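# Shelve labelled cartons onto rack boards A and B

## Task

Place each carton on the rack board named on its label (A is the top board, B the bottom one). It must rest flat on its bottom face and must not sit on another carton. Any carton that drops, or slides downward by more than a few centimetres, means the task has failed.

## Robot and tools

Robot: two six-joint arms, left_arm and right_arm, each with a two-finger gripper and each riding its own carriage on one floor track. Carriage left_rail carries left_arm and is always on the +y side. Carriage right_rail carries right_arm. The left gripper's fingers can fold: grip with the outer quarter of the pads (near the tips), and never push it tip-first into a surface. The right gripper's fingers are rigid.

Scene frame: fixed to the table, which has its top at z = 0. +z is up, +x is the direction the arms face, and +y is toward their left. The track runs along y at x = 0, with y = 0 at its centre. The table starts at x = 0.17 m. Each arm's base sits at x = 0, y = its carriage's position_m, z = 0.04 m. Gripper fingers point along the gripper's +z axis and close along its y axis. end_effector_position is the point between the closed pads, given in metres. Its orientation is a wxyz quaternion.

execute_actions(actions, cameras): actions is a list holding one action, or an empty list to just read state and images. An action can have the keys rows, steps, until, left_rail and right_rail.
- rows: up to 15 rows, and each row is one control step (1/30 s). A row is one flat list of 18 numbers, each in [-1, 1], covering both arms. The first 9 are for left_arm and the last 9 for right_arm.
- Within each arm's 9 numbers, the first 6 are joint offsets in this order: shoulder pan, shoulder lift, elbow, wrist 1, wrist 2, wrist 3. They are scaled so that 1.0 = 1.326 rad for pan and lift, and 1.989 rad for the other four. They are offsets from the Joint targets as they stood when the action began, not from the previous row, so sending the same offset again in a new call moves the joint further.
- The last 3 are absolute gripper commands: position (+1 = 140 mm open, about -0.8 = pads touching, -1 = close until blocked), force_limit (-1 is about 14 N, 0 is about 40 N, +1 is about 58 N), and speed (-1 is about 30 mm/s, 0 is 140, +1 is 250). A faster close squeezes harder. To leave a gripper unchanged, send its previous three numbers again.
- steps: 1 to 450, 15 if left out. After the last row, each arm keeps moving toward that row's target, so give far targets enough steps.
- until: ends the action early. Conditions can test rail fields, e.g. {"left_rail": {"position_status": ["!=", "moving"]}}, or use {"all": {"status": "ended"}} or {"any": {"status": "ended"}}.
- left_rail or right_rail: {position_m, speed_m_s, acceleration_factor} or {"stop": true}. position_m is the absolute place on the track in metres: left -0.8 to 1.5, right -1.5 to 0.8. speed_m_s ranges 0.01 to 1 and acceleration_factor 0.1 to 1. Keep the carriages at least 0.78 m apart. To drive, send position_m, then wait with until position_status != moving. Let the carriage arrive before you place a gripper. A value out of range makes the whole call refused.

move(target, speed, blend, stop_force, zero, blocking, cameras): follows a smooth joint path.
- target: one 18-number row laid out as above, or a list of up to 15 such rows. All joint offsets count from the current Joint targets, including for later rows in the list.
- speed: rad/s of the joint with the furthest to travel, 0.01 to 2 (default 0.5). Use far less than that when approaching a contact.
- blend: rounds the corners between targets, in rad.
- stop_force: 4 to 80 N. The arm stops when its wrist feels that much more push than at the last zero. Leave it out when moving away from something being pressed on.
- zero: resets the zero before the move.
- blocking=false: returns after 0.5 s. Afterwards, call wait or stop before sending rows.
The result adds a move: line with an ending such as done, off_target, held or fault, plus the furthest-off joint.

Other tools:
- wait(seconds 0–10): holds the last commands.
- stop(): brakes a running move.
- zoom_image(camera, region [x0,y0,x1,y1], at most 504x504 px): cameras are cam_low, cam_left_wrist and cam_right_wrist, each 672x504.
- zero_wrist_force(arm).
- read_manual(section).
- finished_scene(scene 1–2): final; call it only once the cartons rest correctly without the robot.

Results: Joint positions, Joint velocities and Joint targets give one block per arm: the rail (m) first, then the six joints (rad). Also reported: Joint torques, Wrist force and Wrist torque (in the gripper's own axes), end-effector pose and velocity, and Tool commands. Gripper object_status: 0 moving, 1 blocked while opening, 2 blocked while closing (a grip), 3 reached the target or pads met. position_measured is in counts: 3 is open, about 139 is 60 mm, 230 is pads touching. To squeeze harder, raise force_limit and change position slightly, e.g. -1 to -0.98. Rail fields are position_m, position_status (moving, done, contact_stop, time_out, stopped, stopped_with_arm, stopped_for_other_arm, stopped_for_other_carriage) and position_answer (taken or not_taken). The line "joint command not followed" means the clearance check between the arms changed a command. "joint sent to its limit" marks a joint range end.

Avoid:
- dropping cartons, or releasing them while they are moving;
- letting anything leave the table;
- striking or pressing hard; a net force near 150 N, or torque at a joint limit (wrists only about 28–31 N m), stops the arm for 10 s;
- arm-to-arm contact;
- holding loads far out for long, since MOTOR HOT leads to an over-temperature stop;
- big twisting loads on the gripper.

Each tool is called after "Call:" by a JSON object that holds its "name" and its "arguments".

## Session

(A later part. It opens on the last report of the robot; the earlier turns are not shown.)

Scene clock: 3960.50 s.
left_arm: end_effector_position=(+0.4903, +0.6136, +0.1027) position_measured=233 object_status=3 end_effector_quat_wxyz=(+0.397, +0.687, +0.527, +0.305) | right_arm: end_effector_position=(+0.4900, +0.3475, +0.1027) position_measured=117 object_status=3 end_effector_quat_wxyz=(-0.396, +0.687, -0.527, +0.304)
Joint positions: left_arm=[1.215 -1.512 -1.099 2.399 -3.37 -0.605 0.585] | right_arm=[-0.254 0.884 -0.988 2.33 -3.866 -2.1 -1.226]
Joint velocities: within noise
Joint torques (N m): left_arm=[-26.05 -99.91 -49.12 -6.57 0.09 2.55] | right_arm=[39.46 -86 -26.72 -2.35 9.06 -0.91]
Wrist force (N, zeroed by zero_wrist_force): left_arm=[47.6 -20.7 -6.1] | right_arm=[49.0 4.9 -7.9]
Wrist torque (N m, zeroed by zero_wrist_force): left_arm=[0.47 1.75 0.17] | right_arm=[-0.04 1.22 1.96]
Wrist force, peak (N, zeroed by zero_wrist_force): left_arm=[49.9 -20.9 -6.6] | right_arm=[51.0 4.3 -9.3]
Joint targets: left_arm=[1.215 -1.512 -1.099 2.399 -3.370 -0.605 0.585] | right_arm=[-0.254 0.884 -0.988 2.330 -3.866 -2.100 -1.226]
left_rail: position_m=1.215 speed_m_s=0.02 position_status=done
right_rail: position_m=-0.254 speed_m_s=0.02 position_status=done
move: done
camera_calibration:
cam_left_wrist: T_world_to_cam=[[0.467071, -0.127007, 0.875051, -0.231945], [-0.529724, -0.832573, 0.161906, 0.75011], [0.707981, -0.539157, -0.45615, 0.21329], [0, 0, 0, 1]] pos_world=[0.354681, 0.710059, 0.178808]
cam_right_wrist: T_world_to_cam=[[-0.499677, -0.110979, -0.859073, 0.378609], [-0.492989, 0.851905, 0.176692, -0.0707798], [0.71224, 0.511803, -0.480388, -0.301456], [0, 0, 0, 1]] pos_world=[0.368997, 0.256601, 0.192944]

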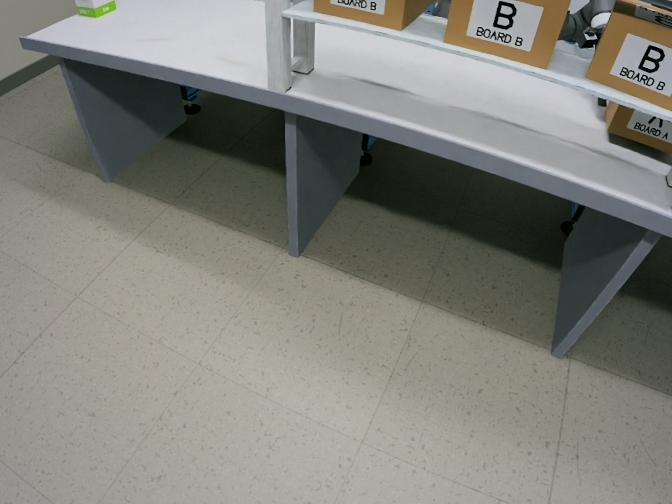

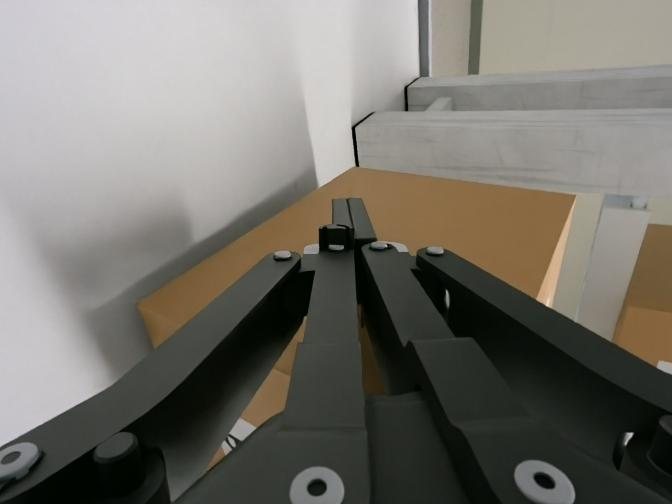

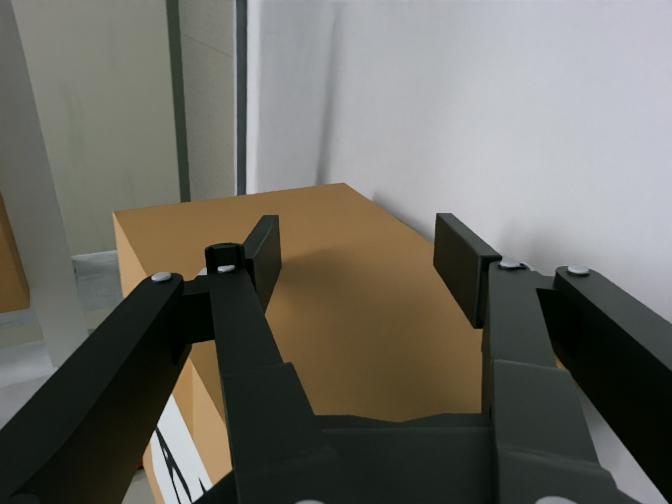

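Call:
{"name": "move", "arguments": {"target": [0,0.03667,-0.00056,-0.02389,0,0,-1,0,0,0,0.03444,-0.00218,-0.02078,0,0,0.1,1,0], "speed": 0.03, "cameras": []}}

Call:
{"name": "execute_actions", "arguments": {"actions": [{"left_rail":{"position_m":1.229,"speed_m_s":0.03},"right_rail":{"position_m":-0.268,"speed_m_s":0.03},"steps":150,"until":{"all":{"status":"ended"}}}], "cameras": []}}

Call:
{"name": "move", "arguments": {"target": [-0.01013,-0.00478,0.00344,0.00849,0.00311,-0.01061,-1,0,0,0.00791,-0.00138,0.00283,0,-0.00427,0.00358,0.1,1,0], "speed": 0.1, "cameras": []}}

Call:
{"name": "execute_actions", "arguments": {"actions": [{"left_rail":{"position_m":1.2158,"speed_m_s":0.02},"right_rail":{"position_m":-0.2548,"speed_m_s":0.02},"steps":150,"until":{"all":{"status":"ended"}}}]}}

Scene clock: 3974.40 s.
left_arm: end_effector_position=(+0.4903, +0.6137, +0.0820) position_measured=233 object_status=3 end_effector_quat_wxyz=(+0.397, +0.687, +0.527, +0.305) | right_arm: end_effector_position=(+0.4900, +0.3473, +0.0820) position_measured=117 object_status=3 end_effector_quat_wxyz=(-0.396, +0.687, -0.527, +0.304)
Joint positions: left_arm=[1.215 -1.512 -1.051 2.398 -3.417 -0.605 0.585] | right_arm=[-0.254 0.884 -0.942 2.326 -3.907 -2.1 -1.226]
Joint velocities: within noise
Joint torques (N m): left_arm=[-22.92 -61.77 -65.07 -19.78 -0.2 2.29] | right_arm=[34.74 -61.49 -36.74 -11.64 9.41 -0.94]
Wrist force (N, zeroed by zero_wrist_force): left_arm=[43.7 -19.3 -5.3] | right_arm=[45.0 0.9 -7.7]
Wrist torque (N m, zeroed by zero_wrist_force): left_arm=[0.53 1.56 0.11] | right_arm=[-0.08 1.21 1.88]
Wrist force, peak (N, zeroed by zero_wrist_force): left_arm=[47.8 -21.4 -5.6] | right_arm=[49.4 5.4 -7.2]
Joint targets: left_arm=[1.215 -1.512 -1.050 2.398 -3.418 -0.605 0.585] | right_arm=[-0.254 0.884 -0.942 2.326 -3.907 -2.100 -1.226]
left_rail: position_m=1.215 speed_m_s=0.02 position_status=done
right_rail: position_m=-0.254 speed_m_s=0.02 position_status=done
move: done
No camera images: "cameras" was empty.

Scene clock: 3975.53 s.
left_arm: end_effector_position=(+0.4903, +0.6278, +0.0820) position_measured=233 object_status=3 end_effector_quat_wxyz=(+0.397, +0.687, +0.527, +0.305) | right_arm: end_effector_position=(+0.4899, +0.3333, +0.0819) position_measured=117 object_status=3 end_effector_quat_wxyz=(-0.397, +0.687, -0.527, +0.304)
Joint positions: left_arm=[1.229 -1.512 -1.05 2.398 -3.418 -0.605 0.585] | right_arm=[-0.268 0.884 -0.942 2.326 -3.907 -2.1 -1.226]
Joint velocities: within noise
Joint torques (N m): left_arm=[-0.41 -50.15 -4.67 -1.18 -0.4 1.91] | right_arm=[-14.55 -76.19 -4.06 -3.19 -3.98 -1.18]
Wrist force (N, zeroed by zero_wrist_force): left_arm=[0.3 0.4 0.2] | right_arm=[-5.2 1.5 -1.5]
Wrist torque (N m, zeroed by zero_wrist_force): left_arm=[0.10 -0.08 0.00] | right_arm=[0.37 1.12 -0.03]
Wrist force, peak (N, zeroed by zero_wrist_force): left_arm=[43.6 -19.9 -4.5] | right_arm=[45.0 0.8 -8.1]
Joint targets: left_arm=[1.229 -1.512 -1.050 2.398 -3.418 -0.605 0.585] | right_arm=[-0.268 0.884 -0.942 2.326 -3.907 -2.100 -1.226]
Tool commands: left_gripper/position=-1.0 left_gripper/force_limit=+0.0 left_gripper/speed=+0.0 right_gripper/position=+0.1 right_gripper/force_limit=+1.0 right_gripper/speed=+0.0
left_rail: position_m=1.229 speed_m_s=0.03 position_status=done
right_rail: position_m=-0.268 speed_m_s=0.03 position_status=done
No camera images: "cameras" was empty.

Scene clock: 3976.33 s.
left_arm: end_effector_position=(+0.4832, +0.6278, +0.0819) position_measured=233 object_status=3 end_effector_quat_wxyz=(+0.397, +0.687, +0.527, +0.305) | right_arm: end_effector_position=(+0.4828, +0.3332, +0.0819) position_measured=117 object_status=3 end_effector_quat_wxyz=(-0.396, +0.687, -0.527, +0.304)
Joint positions: left_arm=[1.229 -1.525 -1.057 2.405 -3.401 -0.599 0.564] | right_arm=[-0.268 0.894 -0.944 2.332 -3.907 -2.108 -1.219]
Joint velocities: within noise
Joint torques (N m): left_arm=[-15.29 -86.52 -4.15 -0.89 5.78 -2.86] | right_arm=[12.31 -81.41 -3.85 -1.74 -3.85 1.59]
Wrist force (N, zeroed by zero_wrist_force): left_arm=[0.3 0.1 0.0] | right_arm=[-4.9 1.5 -1.5]
Wrist torque (N m, zeroed by zero_wrist_force): left_arm=[0.02 -0.08 0.00] | right_arm=[0.36 1.05 -0.02]
Wrist force, peak (N, zeroed by zero_wrist_force): left_arm=[0.6 0.0 0.2] | right_arm=[-5.4 1.4 -1.6]
Joint targets: left_arm=[1.229 -1.525 -1.057 2.405 -3.401 -0.599 0.564] | right_arm=[-0.268 0.895 -0.944 2.332 -3.907 -2.108 -1.219]
left_rail: position_m=1.229 speed_m_s=0.03 position_status=done
right_rail: position_m=-0.268 speed_m_s=0.03 position_status=done
move: done
No camera images: "cameras" was empty.

Scene clock: 3977.53 s.
left_arm: end_effector_position=(+0.4831, +0.6148, +0.0818) position_measured=233 object_status=3 end_effector_quat_wxyz=(+0.396, +0.687, +0.527, +0.305) | right_arm: end_effector_position=(+0.4827, +0.3463, +0.0818) position_measured=117 object_status=3 end_effector_quat_wxyz=(-0.396, +0.687, -0.527, +0.304)
Joint positions: left_arm=[1.216 -1.526 -1.057 2.405 -3.401 -0.599 0.564] | right_arm=[-0.255 0.895 -0.944 2.332 -3.907 -2.108 -1.219]
Joint velocities: within noise
Joint torques (N m): left_arm=[-12.75 -83.75 -56.92 -8.45 -1.97 -2.7] | right_arm=[12.49 -77.72 -29.12 -4.38 8.86 0.65]
Wrist force (N, zeroed by zero_wrist_force): left_arm=[39.8 -16.5 -9.1] | right_arm=[36.8 8.0 -5.4]
Wrist torque (N m, zeroed by zero_wrist_force): left_arm=[0.40 1.38 0.04] | right_arm=[0.43 2.00 1.66]
Wrist force, peak (N, zeroed by zero_wrist_force): left_arm=[39.8 -16.5 -9.1] | right_arm=[36.8 8.0 -5.4]
Joint targets: left_arm=[1.216 -1.525 -1.057 2.405 -3.401 -0.599 0.564] | right_arm=[-0.255 0.895 -0.944 2.332 -3.907 -2.108 -1.219]
Tool commands: left_gripper/position=-1.0 left_gripper/force_limit=+0.0 left_gripper/speed=+0.0 right_gripper/position=+0.1 right_gripper/force_limit=+1.0 right_gripper/speed=+0.0
left_rail: position_m=1.216 speed_m_s=0.02 position_status=done
right_rail: position_m=-0.255 speed_m_s=0.02 position_status=done
camera_calibration:
cam_left_wrist: T_world_to_cam=[[0.467218, -0.127319, 0.874927, -0.210018], [-0.529663, -0.832657, 0.161676, 0.750758], [0.707929, -0.538955, -0.456469, 0.209504], [0, 0, 0, 1]] pos_world=[0.347459, 0.711298, 0.158002]
cam_right_wrist: T_world_to_cam=[[-0.499838, -0.111137, -0.858959, 0.357066], [-0.492845, 0.852017, 0.176553, -0.0698268], [0.712226, 0.511582, -0.480643, -0.305559], [0, 0, 0, 1]] pos_world=[0.361689, 0.255495, 0.172168]

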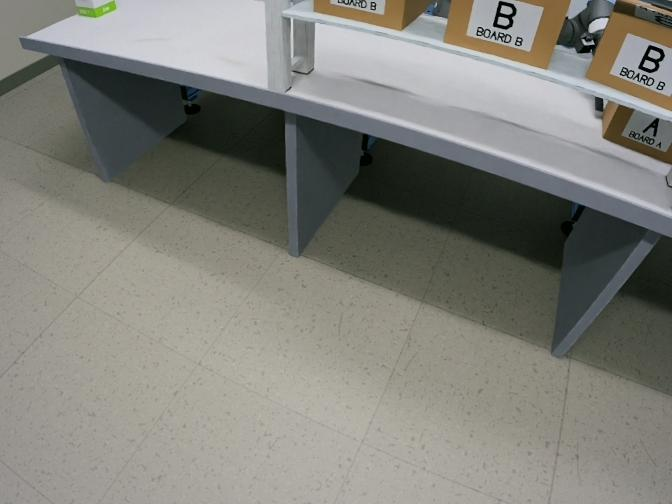

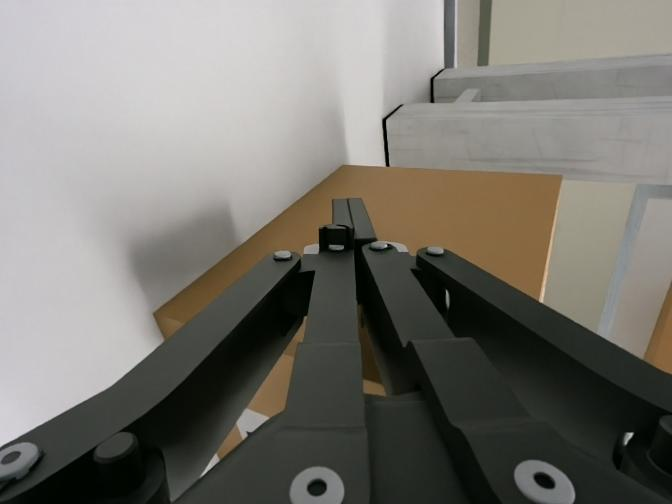

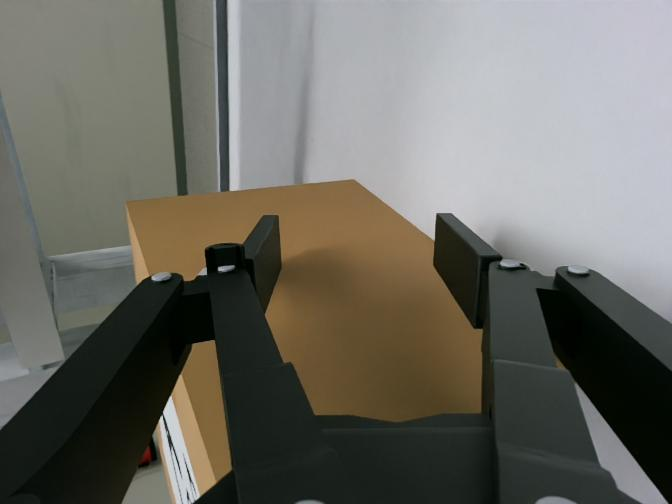

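Call:
{"name": "execute_actions", "arguments": {"actions": [{"left_rail":{"position_m":1.2146,"speed_m_s":0.02},"right_rail":{"position_m":-0.2536,"speed_m_s":0.02},"steps":150,"until":{"all":{"status":"ended"}}}], "cameras": []}}

Call:
{"name": "move", "arguments": {"target": [0,-0.03667,0.00056,0.02389,0,0,-1,0,0,0,-0.03444,0.00218,0.02078,0,0,0.1,1,0], "speed": 0.03}}

Scene clock: 3983.83 s.
left_arm: end_effector_position=(+0.4831, +0.6134, +0.0819) position_measured=233 object_status=3 end_effector_quat_wxyz=(+0.397, +0.687, +0.527, +0.305) | right_arm: end_effector_position=(+0.4828, +0.3477, +0.0819) position_measured=117 object_status=3 end_effector_quat_wxyz=(-0.396, +0.687, -0.527, +0.304)
Joint positions: left_arm=[1.215 -1.525 -1.057 2.405 -3.401 -0.599 0.564] | right_arm=[-0.254 0.895 -0.944 2.332 -3.907 -2.108 -1.219]
Joint velocities: within noise
Joint torques (N m): left_arm=[-14.51 -73.16 -62.7 -17.09 -1.8 -1.52] | right_arm=[18.99 -67.6 -34.21 -12.16 19.6 -2.16]
Wrist force (N, zeroed by zero_wrist_force): left_arm=[48.5 -21.6 -6.1] | right_arm=[46.3 8.1 -8.4]
Wrist torque (N m, zeroed by zero_wrist_force): left_arm=[0.62 1.75 0.11] | right_arm=[0.56 2.14 2.04]
Wrist force, peak (N, zeroed by zero_wrist_force): left_arm=[53.9 -25.0 -7.6] | right_arm=[52.6 6.1 -10.2]
Joint targets: left_arm=[1.215 -1.525 -1.057 2.405 -3.401 -0.599 0.564] | right_arm=[-0.254 0.895 -0.944 2.332 -3.907 -2.108 -1.219]
Tool commands: left_gripper/position=-1.0 left_gripper/force_limit=+0.0 left_gripper/speed=+0.0 right_gripper/position=+0.1 right_gripper/force_limit=+1.0 right_gripper/speed=+0.0
left_rail: position_m=1.215 speed_m_s=0.02 position_status=done
right_rail: position_m=-0.254 speed_m_s=0.02 position_status=done
No camera images: "cameras" was empty.

Scene clock: 3985.77 s.
left_arm: end_effector_position=(+0.4831, +0.6133, +0.1025) position_measured=233 object_status=3 end_effector_quat_wxyz=(+0.397, +0.687, +0.527, +0.305) | right_arm: end_effector_position=(+0.4828, +0.3478, +0.1025) position_measured=117 object_status=3 end_effector_quat_wxyz=(-0.396, +0.687, -0.527, +0.304)
Joint positions: left_arm=[1.215 -1.525 -1.105 2.406 -3.353 -0.599 0.564] | right_arm=[-0.254 0.895 -0.99 2.336 -3.866 -2.108 -1.219]
Joint velocities: within noise
Joint torques (N m): left_arm=[-23.49 -96.69 -51.77 -6.76 -2.08 -1.27] | right_arm=[39.87 -85.35 -26.74 -2.79 19.63 -2.37]
Wrist force (N, zeroed by zero_wrist_force): left_arm=[49.7 -22.5 -6.0] | right_arm=[47.5 8.1 -8.0]
Wrist torque (N m, zeroed by zero_wrist_force): left_arm=[0.54 1.78 0.13] | right_arm=[0.55 2.14 2.07]
Wrist force, peak (N, zeroed by zero_wrist_force): left_arm=[52.0 -23.1 -6.6] | right_arm=[50.2 8.5 -8.5]
Joint targets: left_arm=[1.215 -1.525 -1.105 2.406 -3.353 -0.599 0.564] | right_arm=[-0.254 0.895 -0.990 2.336 -3.866 -2.108 -1.219]
left_rail: position_m=1.215 speed_m_s=0.02 position_status=done
right_rail: position_m=-0.254 speed_m_s=0.02 position_status=done
move: done
camera_calibration:
cam_left_wrist: T_world_to_cam=[[0.467225, -0.126977, 0.874973, -0.228506], [-0.529662, -0.832594, 0.162006, 0.746105], [0.707926, -0.539133, -0.456264, 0.218205], [0, 0, 0, 1]] pos_world=[0.347474, 0.709829, 0.178622]
cam_right_wrist: T_world_to_cam=[[-0.49981, -0.111071, -0.858984, 0.374963], [-0.492964, 0.851922, 0.176679, -0.0745787], [0.712163, 0.511755, -0.480553, -0.296491], [0, 0, 0, 1]] pos_world=[0.361795, 0.256913, 0.192785]

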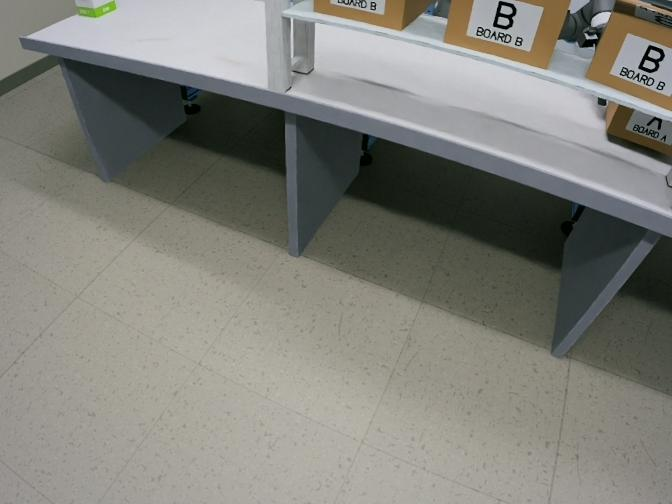

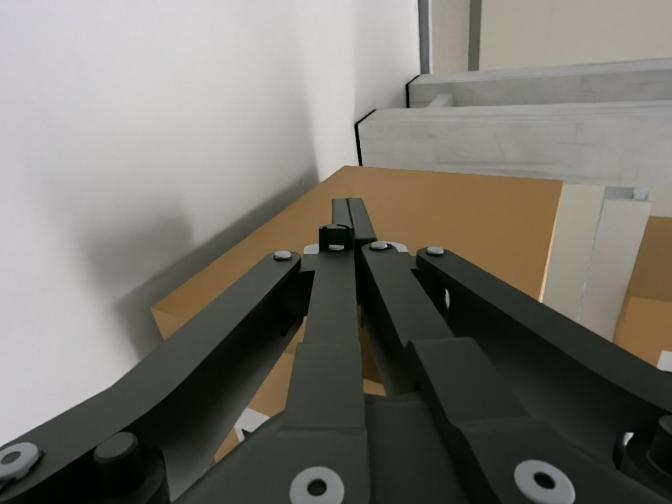

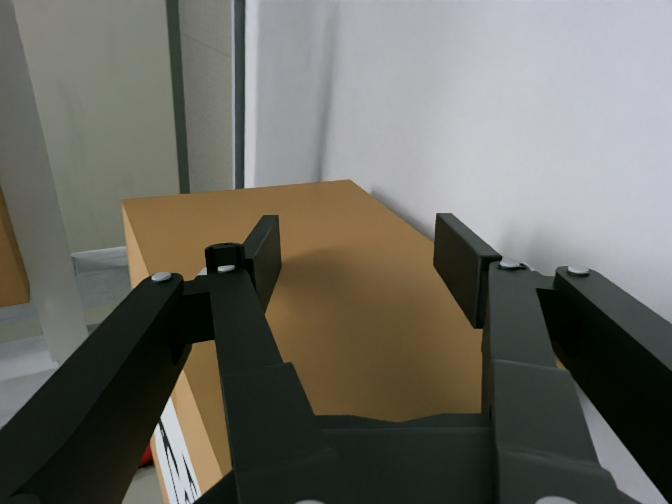

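Call:
{"name": "execute_actions", "arguments": {"actions": [{"left_rail":{"position_m":1.2143,"speed_m_s":0.02},"right_rail":{"position_m":-0.2533,"speed_m_s":0.02},"steps":150,"until":{"all":{"status":"ended"}}}], "cameras": []}}

Call:
{"name": "move", "arguments": {"target": [0.03796,-0.01122,-0.01305,-0.01103,-0.01245,0.03852,-1,0,0,-0.02925,-0.02194,-0.00976,0.01789,0.01594,-0.01297,0.1,1,0], "speed": 0.04}}

Scene clock: 4005.43 s.
left_arm: end_effector_position=(+0.4831, +0.6132, +0.1025) position_measured=233 object_status=3 end_effector_quat_wxyz=(+0.397, +0.687, +0.527, +0.305) end_effector_velocity=(+0.001, -0.001, +0.000) end_effector_angular_velocity=(+0.000, +0.000, +0.001) | right_arm: end_effector_position=(+0.4828, +0.3478, +0.1025) position_measured=117 object_status=3 end_effector_quat_wxyz=(-0.396, +0.687, -0.527, +0.304)
Joint positions: left_arm=[1.214 -1.525 -1.105 2.406 -3.353 -0.599 0.564] | right_arm=[-0.254 0.895 -0.99 2.336 -3.866 -2.108 -1.219]
Joint velocities: left_arm=[-0.001 0.001 0 0 0 0 0] | right_arm=[within noise]
Joint torques (N m): left_arm=[-35.89 -99.86 -52.63 -7.55 -1.88 -0.47] | right_arm=[40.54 -84.45 -32.81 -3.03 19.52 -2.05]
Wrist force (N, zeroed by zero_wrist_force): left_arm=[50.9 -22.3 -6.8] | right_arm=[49.1 8.1 -8.8]
Wrist torque (N m, zeroed by zero_wrist_force): left_arm=[0.56 1.86 0.12] | right_arm=[0.66 2.11 2.12]
Wrist force, peak (N, zeroed by zero_wrist_force): left_arm=[50.9 -22.3 -6.8] | right_arm=[49.1 8.1 -8.8]
Joint targets: left_arm=[1.214 -1.525 -1.105 2.406 -3.353 -0.599 0.564] | right_arm=[-0.253 0.895 -0.990 2.336 -3.866 -2.108 -1.219]
Tool commands: left_gripper/position=-1.0 left_gripper/force_limit=+0.0 left_gripper/speed=+0.0 right_gripper/position=+0.1 right_gripper/force_limit=+1.0 right_gripper/speed=+0.0
left_rail: position_m=1.214 speed_m_s=0.02 position_status=done
right_rail: position_m=-0.254 position_m_goal=-0.253 speed_m_s=0.02 position_status=done
No camera images: "cameras" was empty.

Scene clock: 4007.67 s.
left_arm: end_effector_position=(+0.5102, +0.6132, +0.1198) position_measured=233 object_status=3 end_effector_quat_wxyz=(+0.397, +0.687, +0.527, +0.305) | right_arm: end_effector_position=(+0.5099, +0.3480, +0.1198) position_measured=117 object_status=3 end_effector_quat_wxyz=(-0.396, +0.687, -0.527, +0.304)
Joint positions: left_arm=[1.214 -1.475 -1.12 2.38 -3.375 -0.624 0.64] | right_arm=[-0.253 0.856 -1.019 2.317 -3.83 -2.077 -1.245]
Joint velocities: within noise
Joint torques (N m): left_arm=[-14.39 -101.52 -74.79 -20.87 -5.14 2.99] | right_arm=[14.87 -83.71 -43.58 -2.51 23.95 -5.09]
Wrist force (N, zeroed by zero_wrist_force): left_arm=[49.2 -21.2 -6.3] | right_arm=[46.4 7.9 -8.5]
Wrist torque (N m, zeroed by zero_wrist_force): left_arm=[0.51 1.74 0.15] | right_arm=[0.56 2.18 2.00]
Wrist force, peak (N, zeroed by zero_wrist_force): left_arm=[54.5 -22.4 -7.4] | right_arm=[51.9 7.2 -9.9]
Joint targets: left_arm=[1.214 -1.475 -1.120 2.380 -3.375 -0.624 0.641] | right_arm=[-0.253 0.856 -1.019 2.317 -3.830 -2.077 -1.245]
left_rail: position_m=1.214 speed_m_s=0.02 position_status=done
right_rail: position_m=-0.253 speed_m_s=0.02 position_status=done
move: done
camera_calibration:
cam_left_wrist: T_world_to_cam=[[0.467198, -0.127014, 0.874982, -0.256268], [-0.52979, -0.832506, 0.162035, 0.757509], [0.707847, -0.53926, -0.456236, 0.206949], [0, 0, 0, 1]] pos_world=[0.374561, 0.709681, 0.195905]
cam_right_wrist: T_world_to_cam=[[-0.499804, -0.11102, -0.858994, 0.403353], [-0.493001, 0.851886, 0.17675, -0.0644755], [0.712142, 0.511826, -0.480509, -0.307565], [0, 0, 0, 1]] pos_world=[0.38884, 0.257125, 0.210086]

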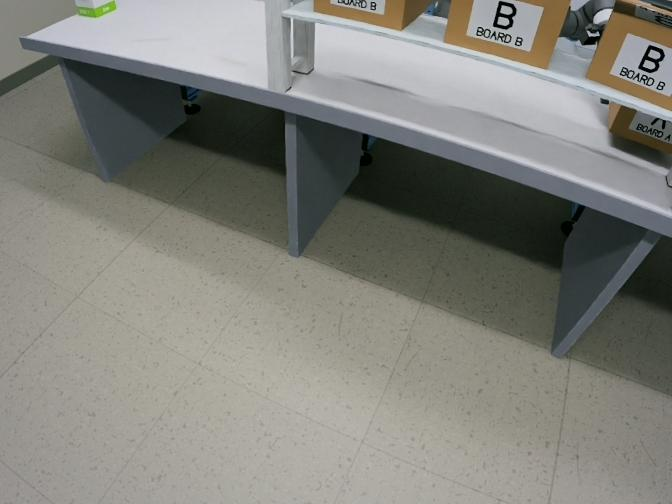

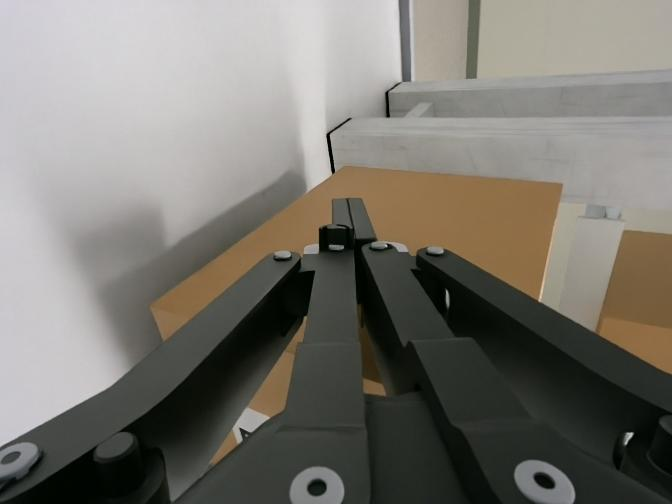

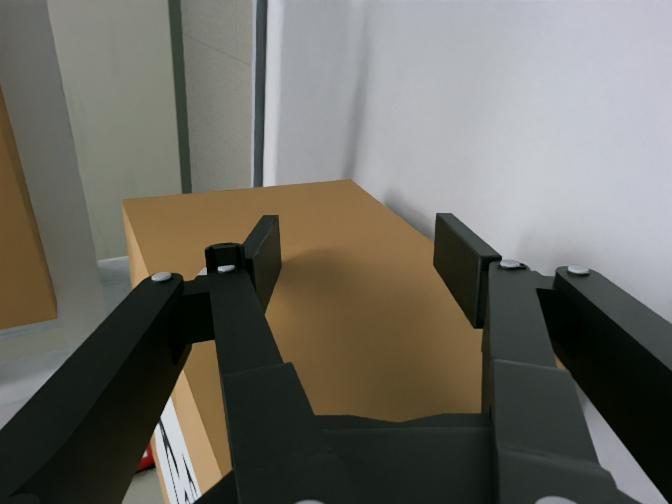

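Call:
{"name": "execute_actions", "arguments": {"actions": [{"left_rail":{"position_m":1.2139,"speed_m_s":0.02},"right_rail":{"position_m":-0.2529,"speed_m_s":0.02},"steps":150,"until":{"all":{"status":"ended"}}}], "cameras": []}}

Call:
{"name": "move", "arguments": {"target": [[0,-0.07599,-0.00232,0.05298,0,0,-1,0,0,0,-0.07342,0.00099,0.04796,0,0,0.1,1,0],[0,-0.14213,-0.0087,0.10345,0,0,-1,0,0,0,-0.13775,-0.00218,0.09402,0,0,0.1,1,0],[0,-0.20367,-0.01856,0.15434,0,0,-1,0,0,0,-0.19861,-0.00862,0.14103,0,0,0.1,1,0],[0,-0.26965,-0.03455,0.21432,0,0,-1,0,0,0,-0.26558,-0.02063,0.19769,0,0,0.1,1,0]], "speed": 0.05, "blend": 0.01}}

Scene clock: 4014.63 s.
left_arm: end_effector_position=(+0.5103, +0.6128, +0.1198) position_measured=233 object_status=3 end_effector_quat_wxyz=(+0.397, +0.687, +0.527, +0.305) | right_arm: end_effector_position=(+0.5100, +0.3483, +0.1198) position_measured=117 object_status=3 end_effector_quat_wxyz=(-0.396, +0.687, -0.527, +0.304)
Joint positions: left_arm=[1.214 -1.475 -1.12 2.38 -3.375 -0.624 0.641] | right_arm=[-0.253 0.856 -1.019 2.317 -3.83 -2.077 -1.245]
Joint velocities: within noise
Joint torques (N m): left_arm=[-18.95 -98.5 -72.73 -19.75 -4.87 2.83] | right_arm=[19.82 -83.5 -37.47 -3.1 24.2 -4.99]
Wrist force (N, zeroed by zero_wrist_force): left_arm=[55.8 -23.3 -7.8] | right_arm=[53.7 7.4 -10.0]
Wrist torque (N m, zeroed by zero_wrist_force): left_arm=[0.52 2.04 0.14] | right_arm=[0.57 2.28 2.29]
Wrist force, peak (N, zeroed by zero_wrist_force): left_arm=[55.9 -23.3 -7.1] | right_arm=[53.7 7.4 -10.0]
Joint targets: left_arm=[1.214 -1.475 -1.120 2.380 -3.375 -0.624 0.641] | right_arm=[-0.253 0.856 -1.019 2.317 -3.830 -2.077 -1.245]
Tool commands: left_gripper/position=-1.0 left_gripper/force_limit=+0.0 left_gripper/speed=+0.0 right_gripper/position=+0.1 right_gripper/force_limit=+1.0 right_gripper/speed=+0.0
left_rail: position_m=1.214 speed_m_s=0.02 position_status=done
right_rail: position_m=-0.253 speed_m_s=0.02 position_status=done
No camera images: "cameras" was empty.

Scene clock: 4023.53 s.
left_arm: end_effector_position=(+0.5102, +0.6133, +0.2991) position_measured=233 object_status=3 end_effector_quat_wxyz=(+0.397, +0.687, +0.527, +0.305) | right_arm: end_effector_position=(+0.5096, +0.3480, +0.2996) position_measured=117 object_status=3 end_effector_quat_wxyz=(-0.396, +0.687, -0.527, +0.304)
Joint positions: left_arm=[1.214 -1.475 -1.478 2.312 -2.949 -0.624 0.641] | right_arm=[-0.253 0.856 -1.371 2.276 -3.437 -2.077 -1.245]
Joint velocities: within noise
Joint torques (N m): left_arm=[-37.71 -72.47 -88.46 -7.08 -4.77 2.46] | right_arm=[26.21 -65.2 -55.28 -2.37 23.56 -4.85]
Wrist force (N, zeroed by zero_wrist_force): left_arm=[48.2 -21.0 -6.1] | right_arm=[45.5 7.9 -8.1]
Wrist torque (N m, zeroed by zero_wrist_force): left_arm=[0.50 1.73 0.14] | right_arm=[0.55 2.17 2.02]
Wrist force, peak (N, zeroed by zero_wrist_force): left_arm=[60.7 -24.8 -8.3] | right_arm=[58.8 7.4 -11.0]
Joint targets: left_arm=[1.214 -1.475 -1.478 2.312 -2.949 -0.624 0.641] | right_arm=[-0.253 0.856 -1.371 2.276 -3.437 -2.077 -1.245]
left_rail: position_m=1.214 speed_m_s=0.02 position_status=done
right_rail: position_m=-0.253 speed_m_s=0.02 position_status=done
move: done
camera_calibration:
cam_left_wrist: T_world_to_cam=[[0.467192, -0.127026, 0.874983, -0.413208], [-0.529792, -0.832508, 0.16202, 0.728557], [0.70785, -0.539254, -0.456238, 0.288819], [0, 0, 0, 1]] pos_world=[0.374591, 0.709788, 0.375279]
cam_right_wrist: T_world_to_cam=[[-0.499815, -0.111033, -0.858986, 0.557654], [-0.493004, 0.851884, 0.176748, -0.0963904], [0.712132, 0.511825, -0.480524, -0.220968], [0, 0, 0, 1]] pos_world=[0.388561, 0.257128, 0.389874]

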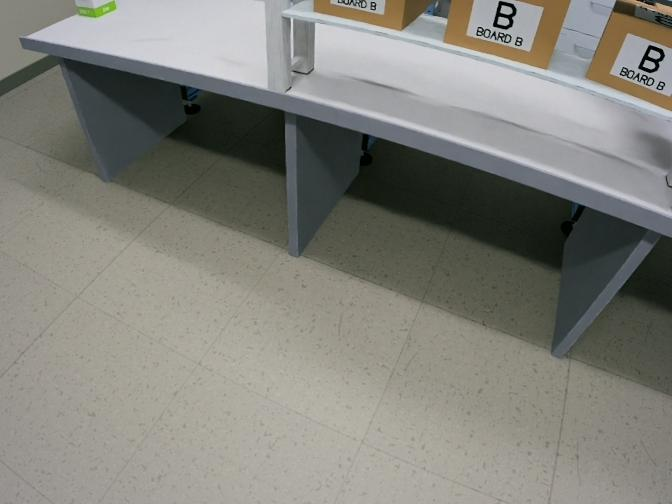

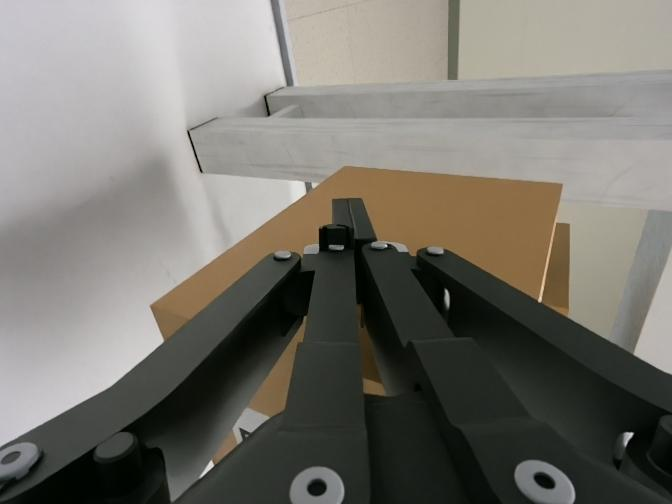

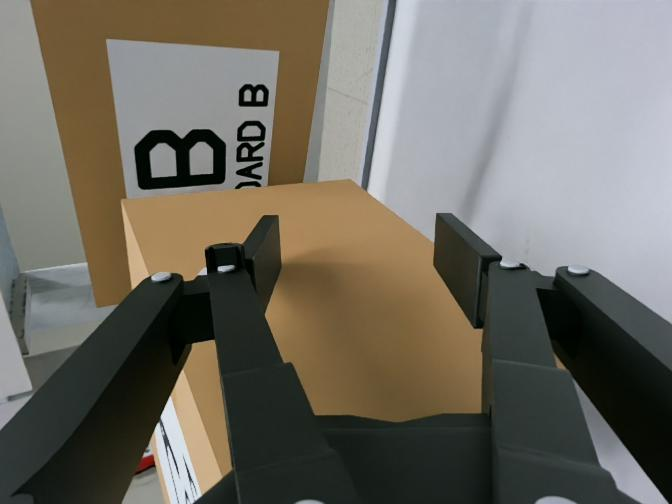

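Call:
{"name": "execute_actions", "arguments": {"actions": [{"left_rail":{"position_m":1.2136,"speed_m_s":0.02},"right_rail":{"position_m":-0.2526,"speed_m_s":0.02},"steps":150,"until":{"all":{"status":"ended"}}}], "cameras": []}}

Call:
{"name": "move", "arguments": {"target": [[0,-0.05762,-0.02051,0.05892,0,0,-1,0,0,0,-0.0598,-0.01639,0.05626,0,0,0.1,1,0],[0,-0.10603,-0.0448,0.11549,0,0,-1,0,0,0,-0.11146,-0.037,0.11131,0,0,0.1,1,0],[0,-0.14578,-0.07275,0.16993,0,0,-1,0,0,0,-0.15603,-0.06119,0.16521,0,0,0.1,1,0]], "speed": 0.05, "blend": 0.01, "cameras": ["cam_left_wrist"]}}

Scene clock: 4033.43 s.
left_arm: end_effector_position=(+0.5102, +0.6131, +0.2992) position_measured=233 object_status=3 end_effector_quat_wxyz=(+0.397, +0.687, +0.527, +0.305) | right_arm: end_effector_position=(+0.5096, +0.3482, +0.2997) position_measured=117 object_status=3 end_effector_quat_wxyz=(-0.396, +0.687, -0.527, +0.304)
Joint positions: left_arm=[1.214 -1.475 -1.478 2.312 -2.949 -0.624 0.641] | right_arm=[-0.253 0.856 -1.371 2.276 -3.437 -2.077 -1.245]
Joint velocities: within noise
Joint torques (N m): left_arm=[-35.81 -77.44 -83.92 -7.44 -4.8 2.33] | right_arm=[16.29 -62.07 -49.33 -3.24 16.32 -5.02]
Wrist force (N, zeroed by zero_wrist_force): left_arm=[53.6 -22.2 -7.4] | right_arm=[50.8 7.2 -9.8]
Wrist torque (N m, zeroed by zero_wrist_force): left_arm=[0.54 1.84 0.13] | right_arm=[0.53 2.27 2.25]
Wrist force, peak (N, zeroed by zero_wrist_force): left_arm=[53.6 -22.2 -7.4] | right_arm=[50.9 7.6 -9.3]
Joint targets: left_arm=[1.214 -1.475 -1.478 2.312 -2.949 -0.624 0.641] | right_arm=[-0.253 0.856 -1.371 2.276 -3.437 -2.077 -1.245]
Tool commands: left_gripper/position=-1.0 left_gripper/force_limit=+0.0 left_gripper/speed=+0.0 right_gripper/position=+0.1 right_gripper/force_limit=+1.0 right_gripper/speed=+0.0
left_rail: position_m=1.214 speed_m_s=0.02 position_status=done
right_rail: position_m=-0.253 speed_m_s=0.02 position_status=done
No camera images: "cameras" was empty.

Scene clock: 4040.57 s.
left_arm: end_effector_position=(+0.5102, +0.6126, +0.4500) position_measured=233 object_status=3 end_effector_quat_wxyz=(+0.397, +0.687, +0.527, +0.305) | right_arm: end_effector_position=(+0.5097, +0.3484, +0.4497) position_measured=117 object_status=3 end_effector_quat_wxyz=(-0.396, +0.687, -0.527, +0.304)
Joint positions: left_arm=[1.214 -1.475 -1.671 2.167 -2.611 -0.624 0.641] | right_arm=[-0.253 0.856 -1.578 2.154 -3.109 -2.077 -1.245]
Joint velocities: within noise
Joint torques (N m): left_arm=[-30.68 -58.23 -99.41 -7.22 -4.62 2] | right_arm=[41.31 -43.14 -61.56 -2.62 18.04 -4.76]
Wrist force (N, zeroed by zero_wrist_force): left_arm=[59.3 -24.4 -8.2] | right_arm=[57.7 7.6 -10.7]
Wrist torque (N m, zeroed by zero_wrist_force): left_arm=[0.59 2.12 0.16] | right_arm=[0.72 2.32 2.47]
Wrist force, peak (N, zeroed by zero_wrist_force): left_arm=[70.3 -28.1 -10.0] | right_arm=[69.2 7.9 -13.1]
Joint targets: left_arm=[1.214 -1.475 -1.671 2.167 -2.611 -0.624 0.641] | right_arm=[-0.253 0.856 -1.578 2.154 -3.109 -2.077 -1.245]
left_rail: position_m=1.214 speed_m_s=0.02 position_status=done
right_rail: position_m=-0.253 speed_m_s=0.02 position_status=done
move: done
camera_calibration:
cam_left_wrist: T_world_to_cam=[[0.467191, -0.127017, 0.874985, -0.545303], [-0.529792, -0.832507, 0.162027, 0.70358], [0.707851, -0.539258, -0.456233, 0.357256], [0, 0, 0, 1]] pos_world=[0.374628, 0.709125, 0.526125]
Images, in order (width x height): cam_left_wrist 672x504.

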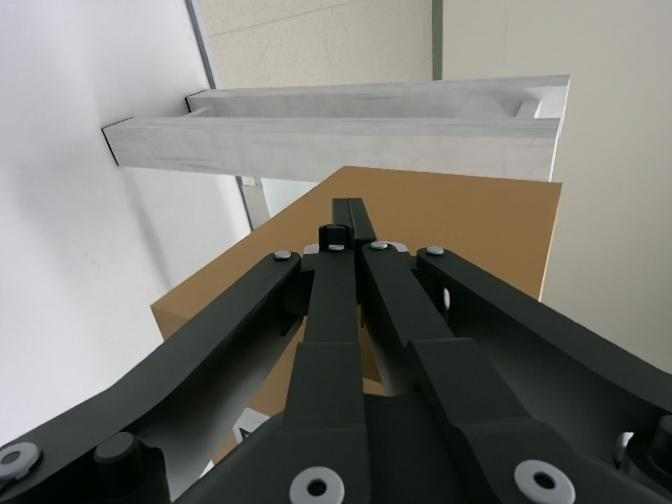

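Call:
{"name": "execute_actions", "arguments": {"actions": [{"left_rail":{"position_m":1.2144,"speed_m_s":0.02},"right_rail":{"position_m":-0.2534,"speed_m_s":0.02},"steps":150,"until":{"all":{"status":"ended"}}}], "cameras": []}}

Call:
{"name": "move", "arguments": {"target": [[0,-0.02534,-0.02428,0.04118,0,0,-1,0,0,0,-0.02911,-0.02182,0.04123,0,0,0.1,1,0],[0,-0.04623,-0.05068,0.0815,0,0,-1,0,0,0,-0.05407,-0.04575,0.0818,0,0,0.1,1,0],[0,-0.0725,-0.10509,0.15341,0,0,-1,0,0,0,-0.08808,-0.09574,0.15448,0,0,0.1,1,0]], "speed": 0.05, "blend": 0.01, "cameras": ["cam_left_wrist"]}}

Scene clock: 4047.37 s.
left_arm: end_effector_position=(+0.5102, +0.6134, +0.4501) position_measured=233 object_status=3 end_effector_quat_wxyz=(+0.397, +0.687, +0.527, +0.305) | right_arm: end_effector_position=(+0.5097, +0.3476, +0.4498) position_measured=117 object_status=3 end_effector_quat_wxyz=(-0.396, +0.687, -0.527, +0.304)
Joint positions: left_arm=[1.214 -1.475 -1.671 2.167 -2.611 -0.624 0.641] | right_arm=[-0.253 0.856 -1.578 2.154 -3.109 -2.076 -1.245]
Joint velocities: within noise
Joint torques (N m): left_arm=[-29.66 -58.92 -90.66 -8.99 -4.21 2.13] | right_arm=[31.29 -43.9 -55.21 -3 22.82 -4.74]
Wrist force (N, zeroed by zero_wrist_force): left_arm=[46.7 -20.1 -6.0] | right_arm=[43.8 7.6 -8.2]
Wrist torque (N m, zeroed by zero_wrist_force): left_arm=[0.49 1.62 0.14] | right_arm=[0.56 2.11 1.90]
Wrist force, peak (N, zeroed by zero_wrist_force): left_arm=[60.0 -25.1 -7.9] | right_arm=[58.2 8.0 -10.2]
Joint targets: left_arm=[1.214 -1.475 -1.671 2.167 -2.611 -0.624 0.641] | right_arm=[-0.253 0.856 -1.578 2.154 -3.109 -2.077 -1.245]
Tool commands: left_gripper/position=-1.0 left_gripper/force_limit=+0.0 left_gripper/speed=+0.0 right_gripper/position=+0.1 right_gripper/force_limit=+1.0 right_gripper/speed=+0.0
left_rail: position_m=1.214 speed_m_s=0.02 position_status=done
right_rail: position_m=-0.253 speed_m_s=0.02 position_status=done
No camera images: "cameras" was empty.

Scene clock: 4053.87 s.
left_arm: end_effector_position=(+0.5103, +0.6132, +0.6048) position_measured=233 object_status=3 end_effector_quat_wxyz=(+0.397, +0.687, +0.527, +0.305) | right_arm: end_effector_position=(+0.5099, +0.3478, +0.6045) position_measured=117 object_status=3 end_effector_quat_wxyz=(-0.396, +0.687, -0.527, +0.304)
Joint positions: left_arm=[1.214 -1.475 -1.767 1.958 -2.306 -0.624 0.641] | right_arm=[-0.253 0.856 -1.694 1.964 -2.802 -2.077 -1.245]
Joint velocities: within noise
Joint torques (N m): left_arm=[-25.68 -44.7 -90.87 -7.72 -3.99 2.06] | right_arm=[44.76 -35.65 -59.96 -2.56 21.56 -4.72]
Wrist force (N, zeroed by zero_wrist_force): left_arm=[53.1 -22.2 -7.8] | right_arm=[51.0 7.7 -9.7]
Wrist torque (N m, zeroed by zero_wrist_force): left_arm=[0.51 1.87 0.15] | right_arm=[0.67 2.18 2.16]
Wrist force, peak (N, zeroed by zero_wrist_force): left_arm=[72.8 -29.1 -10.5] | right_arm=[72.1 7.4 -13.2]
Joint targets: left_arm=[1.214 -1.475 -1.767 1.958 -2.306 -0.624 0.641] | right_arm=[-0.253 0.856 -1.695 1.963 -2.801 -2.077 -1.245]
left_rail: position_m=1.214 speed_m_s=0.02 position_status=done
right_rail: position_m=-0.253 speed_m_s=0.02 position_status=done
move: done
camera_calibration:
cam_left_wrist: T_world_to_cam=[[0.467189, -0.126999, 0.874989, -0.680756], [-0.529793, -0.832503, 0.162043, 0.678948], [0.707852, -0.539267, -0.45622, 0.428182], [0, 0, 0, 1]] pos_world=[0.374654, 0.709675, 0.68098]
Images, in order (width x height): cam_left_wrist 672x504.

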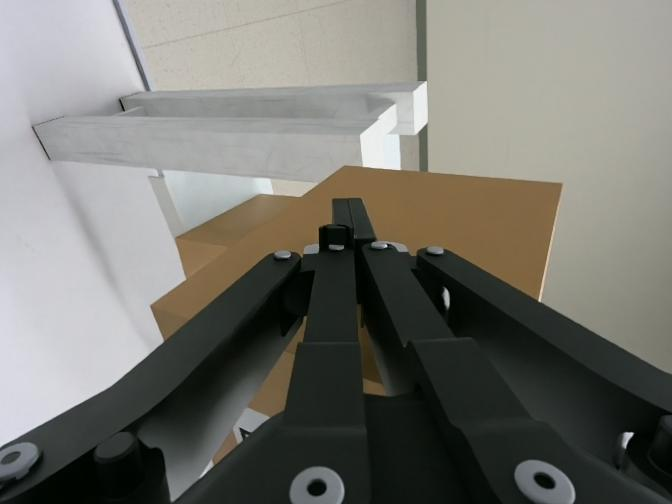

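Call:
{"name": "execute_actions", "arguments": {"actions": [{"left_rail":{"position_m":1.0864,"speed_m_s":0.1,"acceleration_factor":0.1},"right_rail":{"position_m":-0.3814,"speed_m_s":0.1,"acceleration_factor":0.1},"steps":150,"until":{"all":{"status":"ended"}}}]}}

Scene clock: 4061.67 s.
left_arm: end_effector_position=(+0.5103, +0.4852, +0.6050) position_measured=233 object_status=3 end_effector_quat_wxyz=(+0.397, +0.687, +0.527, +0.305) | right_arm: end_effector_position=(+0.5099, +0.2199, +0.6047) position_measured=117 object_status=3 end_effector_quat_wxyz=(-0.396, +0.687, -0.527, +0.304)
Joint positions: left_arm=[1.086 -1.475 -1.767 1.958 -2.306 -0.624 0.641] | right_arm=[-0.381 0.856 -1.695 1.963 -2.801 -2.077 -1.245]
Joint velocities: within noise
Joint torques (N m): left_arm=[-22.36 -14.56 -81.42 -19.17 -3.96 1.48] | right_arm=[38.65 -14.11 -50.4 -3.58 24.22 -4.34]
Wrist force (N, zeroed by zero_wrist_force): left_arm=[53.0 -22.1 -7.5] | right_arm=[50.9 8.1 -9.6]
Wrist torque (N m, zeroed by zero_wrist_force): left_arm=[0.52 1.87 0.14] | right_arm=[0.74 2.15 2.16]
Wrist force, peak (N, zeroed by zero_wrist_force): left_arm=[62.8 -25.5 -8.7] | right_arm=[60.5 8.1 -10.8]
Joint targets: left_arm=[1.086 -1.475 -1.767 1.958 -2.306 -0.624 0.641] | right_arm=[-0.381 0.856 -1.695 1.963 -2.801 -2.077 -1.245]
Tool commands: left_gripper/position=-1.0 left_gripper/force_limit=+0.0 left_gripper/speed=+0.0 right_gripper/position=+0.1 right_gripper/force_limit=+1.0 right_gripper/speed=+0.0
left_rail: position_m=1.086 speed_m_s=0.10 position_status=done
right_rail: position_m=-0.381 speed_m_s=0.10 position_status=done
camera_calibration:
cam_left_wrist: T_world_to_cam=[[0.46719, -0.127009, 0.874987, -0.6971], [-0.529792, -0.832505, 0.162035, 0.572389], [0.707851, -0.539262, -0.456226, 0.359218], [0, 0, 0, 1]] pos_world=[0.374652, 0.581692, 0.681091]
cam_right_wrist: T_world_to_cam=[[-0.499825, -0.111045, -0.858978, 0.805674], [-0.492989, 0.851896, 0.176733, -0.0410034], [0.712135, 0.511803, -0.480543, -0.0090219], [0, 0, 0, 1]] pos_world=[0.388907, 0.129014, 0.694968]

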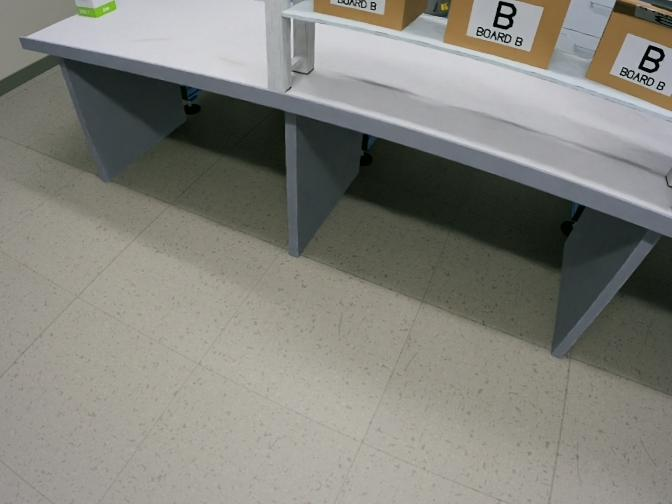

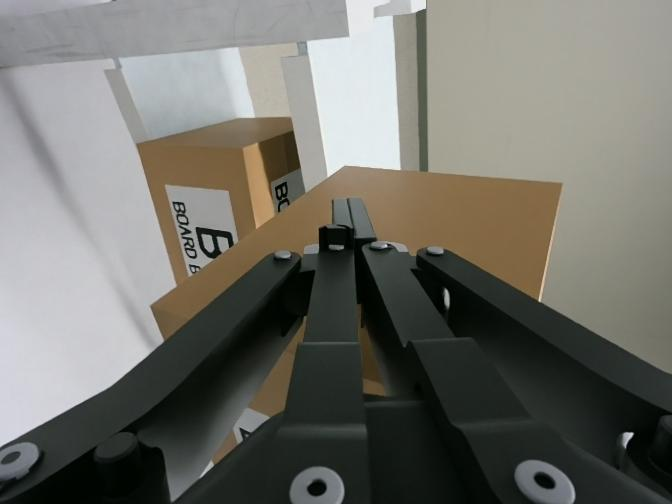

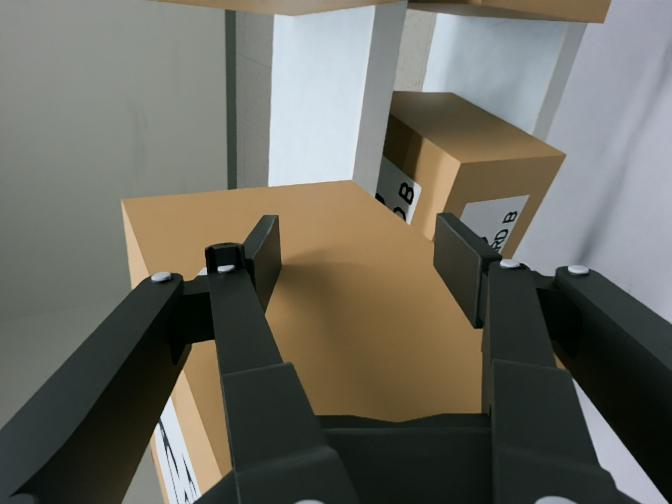

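Call:
{"name": "execute_actions", "arguments": {"actions": [{"left_rail":{"position_m":1.086,"speed_m_s":0.02},"right_rail":{"position_m":-0.381,"speed_m_s":0.02},"steps":150,"until":{"all":{"status":"ended"}}}], "cameras": []}}

Call:
{"name": "move", "arguments": {"target": [[0.0541,0.03198,-0.01007,-0.05128,-0.0198,0.05005,-1,0,0,-0.04024,0.02502,-0.01372,-0.01098,0.0221,-0.01716,0.1,1,0],[0.10581,0.06554,-0.02353,-0.09363,-0.04082,0.09318,-1,0,0,-0.07728,0.05207,-0.02952,-0.01969,0.04266,-0.03229,0.1,1,0]], "speed": 0.05, "blend": 0.01, "cameras": ["cam_right_wrist"]}}

Scene clock: 4067.50 s.
left_arm: end_effector_position=(+0.5103, +0.4848, +0.6049) position_measured=233 object_status=3 end_effector_quat_wxyz=(+0.397, +0.687, +0.527, +0.305) | right_arm: end_effector_position=(+0.5099, +0.2202, +0.6046) position_measured=117 object_status=3 end_effector_quat_wxyz=(-0.396, +0.687, -0.527, +0.304)
Joint positions: left_arm=[1.086 -1.475 -1.767 1.958 -2.306 -0.624 0.641] | right_arm=[-0.381 0.856 -1.695 1.963 -2.801 -2.077 -1.245]
Joint velocities: within noise
Joint torques (N m): left_arm=[-18.9 -2.54 -76.63 -21.07 -3.34 1.76] | right_arm=[35.98 -13.48 -45.54 -4.37 21.41 -4.39]
Wrist force (N, zeroed by zero_wrist_force): left_arm=[61.5 -25.4 -8.6] | right_arm=[60.3 8.2 -11.3]
Wrist torque (N m, zeroed by zero_wrist_force): left_arm=[0.57 2.18 0.14] | right_arm=[0.78 2.27 2.53]
Wrist force, peak (N, zeroed by zero_wrist_force): left_arm=[61.5 -25.4 -8.6] | right_arm=[60.3 8.2 -11.3]
Joint targets: left_arm=[1.086 -1.475 -1.767 1.958 -2.306 -0.624 0.641] | right_arm=[-0.381 0.856 -1.695 1.963 -2.801 -2.077 -1.245]
Tool commands: left_gripper/position=-1.0 left_gripper/force_limit=+0.0 left_gripper/speed=+0.0 right_gripper/position=+0.1 right_gripper/force_limit=+1.0 right_gripper/speed=+0.0
left_rail: position_m=1.086 speed_m_s=0.02 position_status=done
right_rail: position_m=-0.381 speed_m_s=0.02 position_status=done
No camera images: "cameras" was empty.

Scene clock: 4071.60 s.
left_arm: end_effector_position=(+0.5902, +0.4849, +0.6049) position_measured=233 object_status=3 end_effector_quat_wxyz=(+0.397, +0.687, +0.528, +0.305) | right_arm: end_effector_position=(+0.5898, +0.2203, +0.6047) position_measured=117 object_status=3 end_effector_quat_wxyz=(-0.396, +0.687, -0.527, +0.304)
Joint positions: left_arm=[1.086 -1.335 -1.68 1.911 -2.492 -0.705 0.826] | right_arm=[-0.381 0.753 -1.626 1.905 -2.84 -1.992 -1.309]
Joint velocities: within noise
Joint torques (N m): left_arm=[-16.3 -10.93 -90.35 -21.28 -10.87 2.59] | right_arm=[19.84 -22.31 -61.58 -13.38 25.66 -5.03]
Wrist force (N, zeroed by zero_wrist_force): left_arm=[50.3 -22.0 -5.8] | right_arm=[48.0 7.9 -8.1]
Wrist torque (N m, zeroed by zero_wrist_force): left_arm=[0.48 1.76 0.11] | right_arm=[0.47 2.11 2.11]
Wrist force, peak (N, zeroed by zero_wrist_force): left_arm=[62.8 -25.6 -9.1] | right_arm=[61.5 8.1 -10.8]
Joint targets: left_arm=[1.086 -1.335 -1.680 1.911 -2.492 -0.705 0.826] | right_arm=[-0.381 0.753 -1.625 1.905 -2.840 -1.992 -1.309]
left_rail: position_m=1.086 speed_m_s=0.02 position_status=done
right_rail: position_m=-0.381 speed_m_s=0.02 position_status=done
move: done
camera_calibration:
cam_right_wrist: T_world_to_cam=[[-0.499735, -0.111034, -0.859032, 0.845671], [-0.493005, 0.851896, 0.17669, -0.00192038], [0.712187, 0.511806, -0.480463, -0.0661885], [0, 0, 0, 1]] pos_world=[0.468804, 0.12941, 0.694997]
Images, in order (width x height): cam_right_wrist 672x504.

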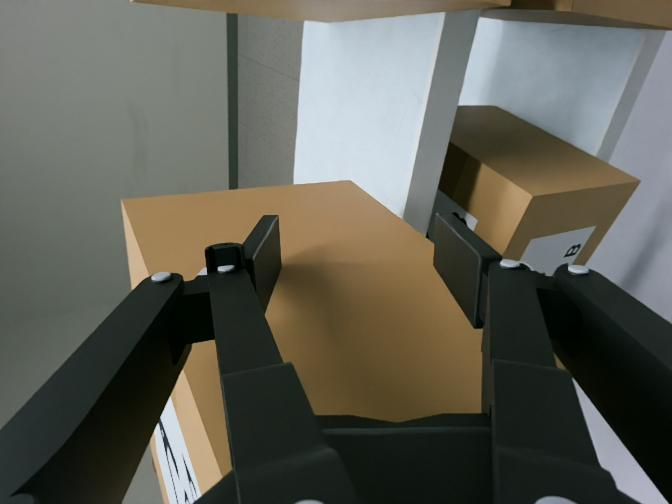

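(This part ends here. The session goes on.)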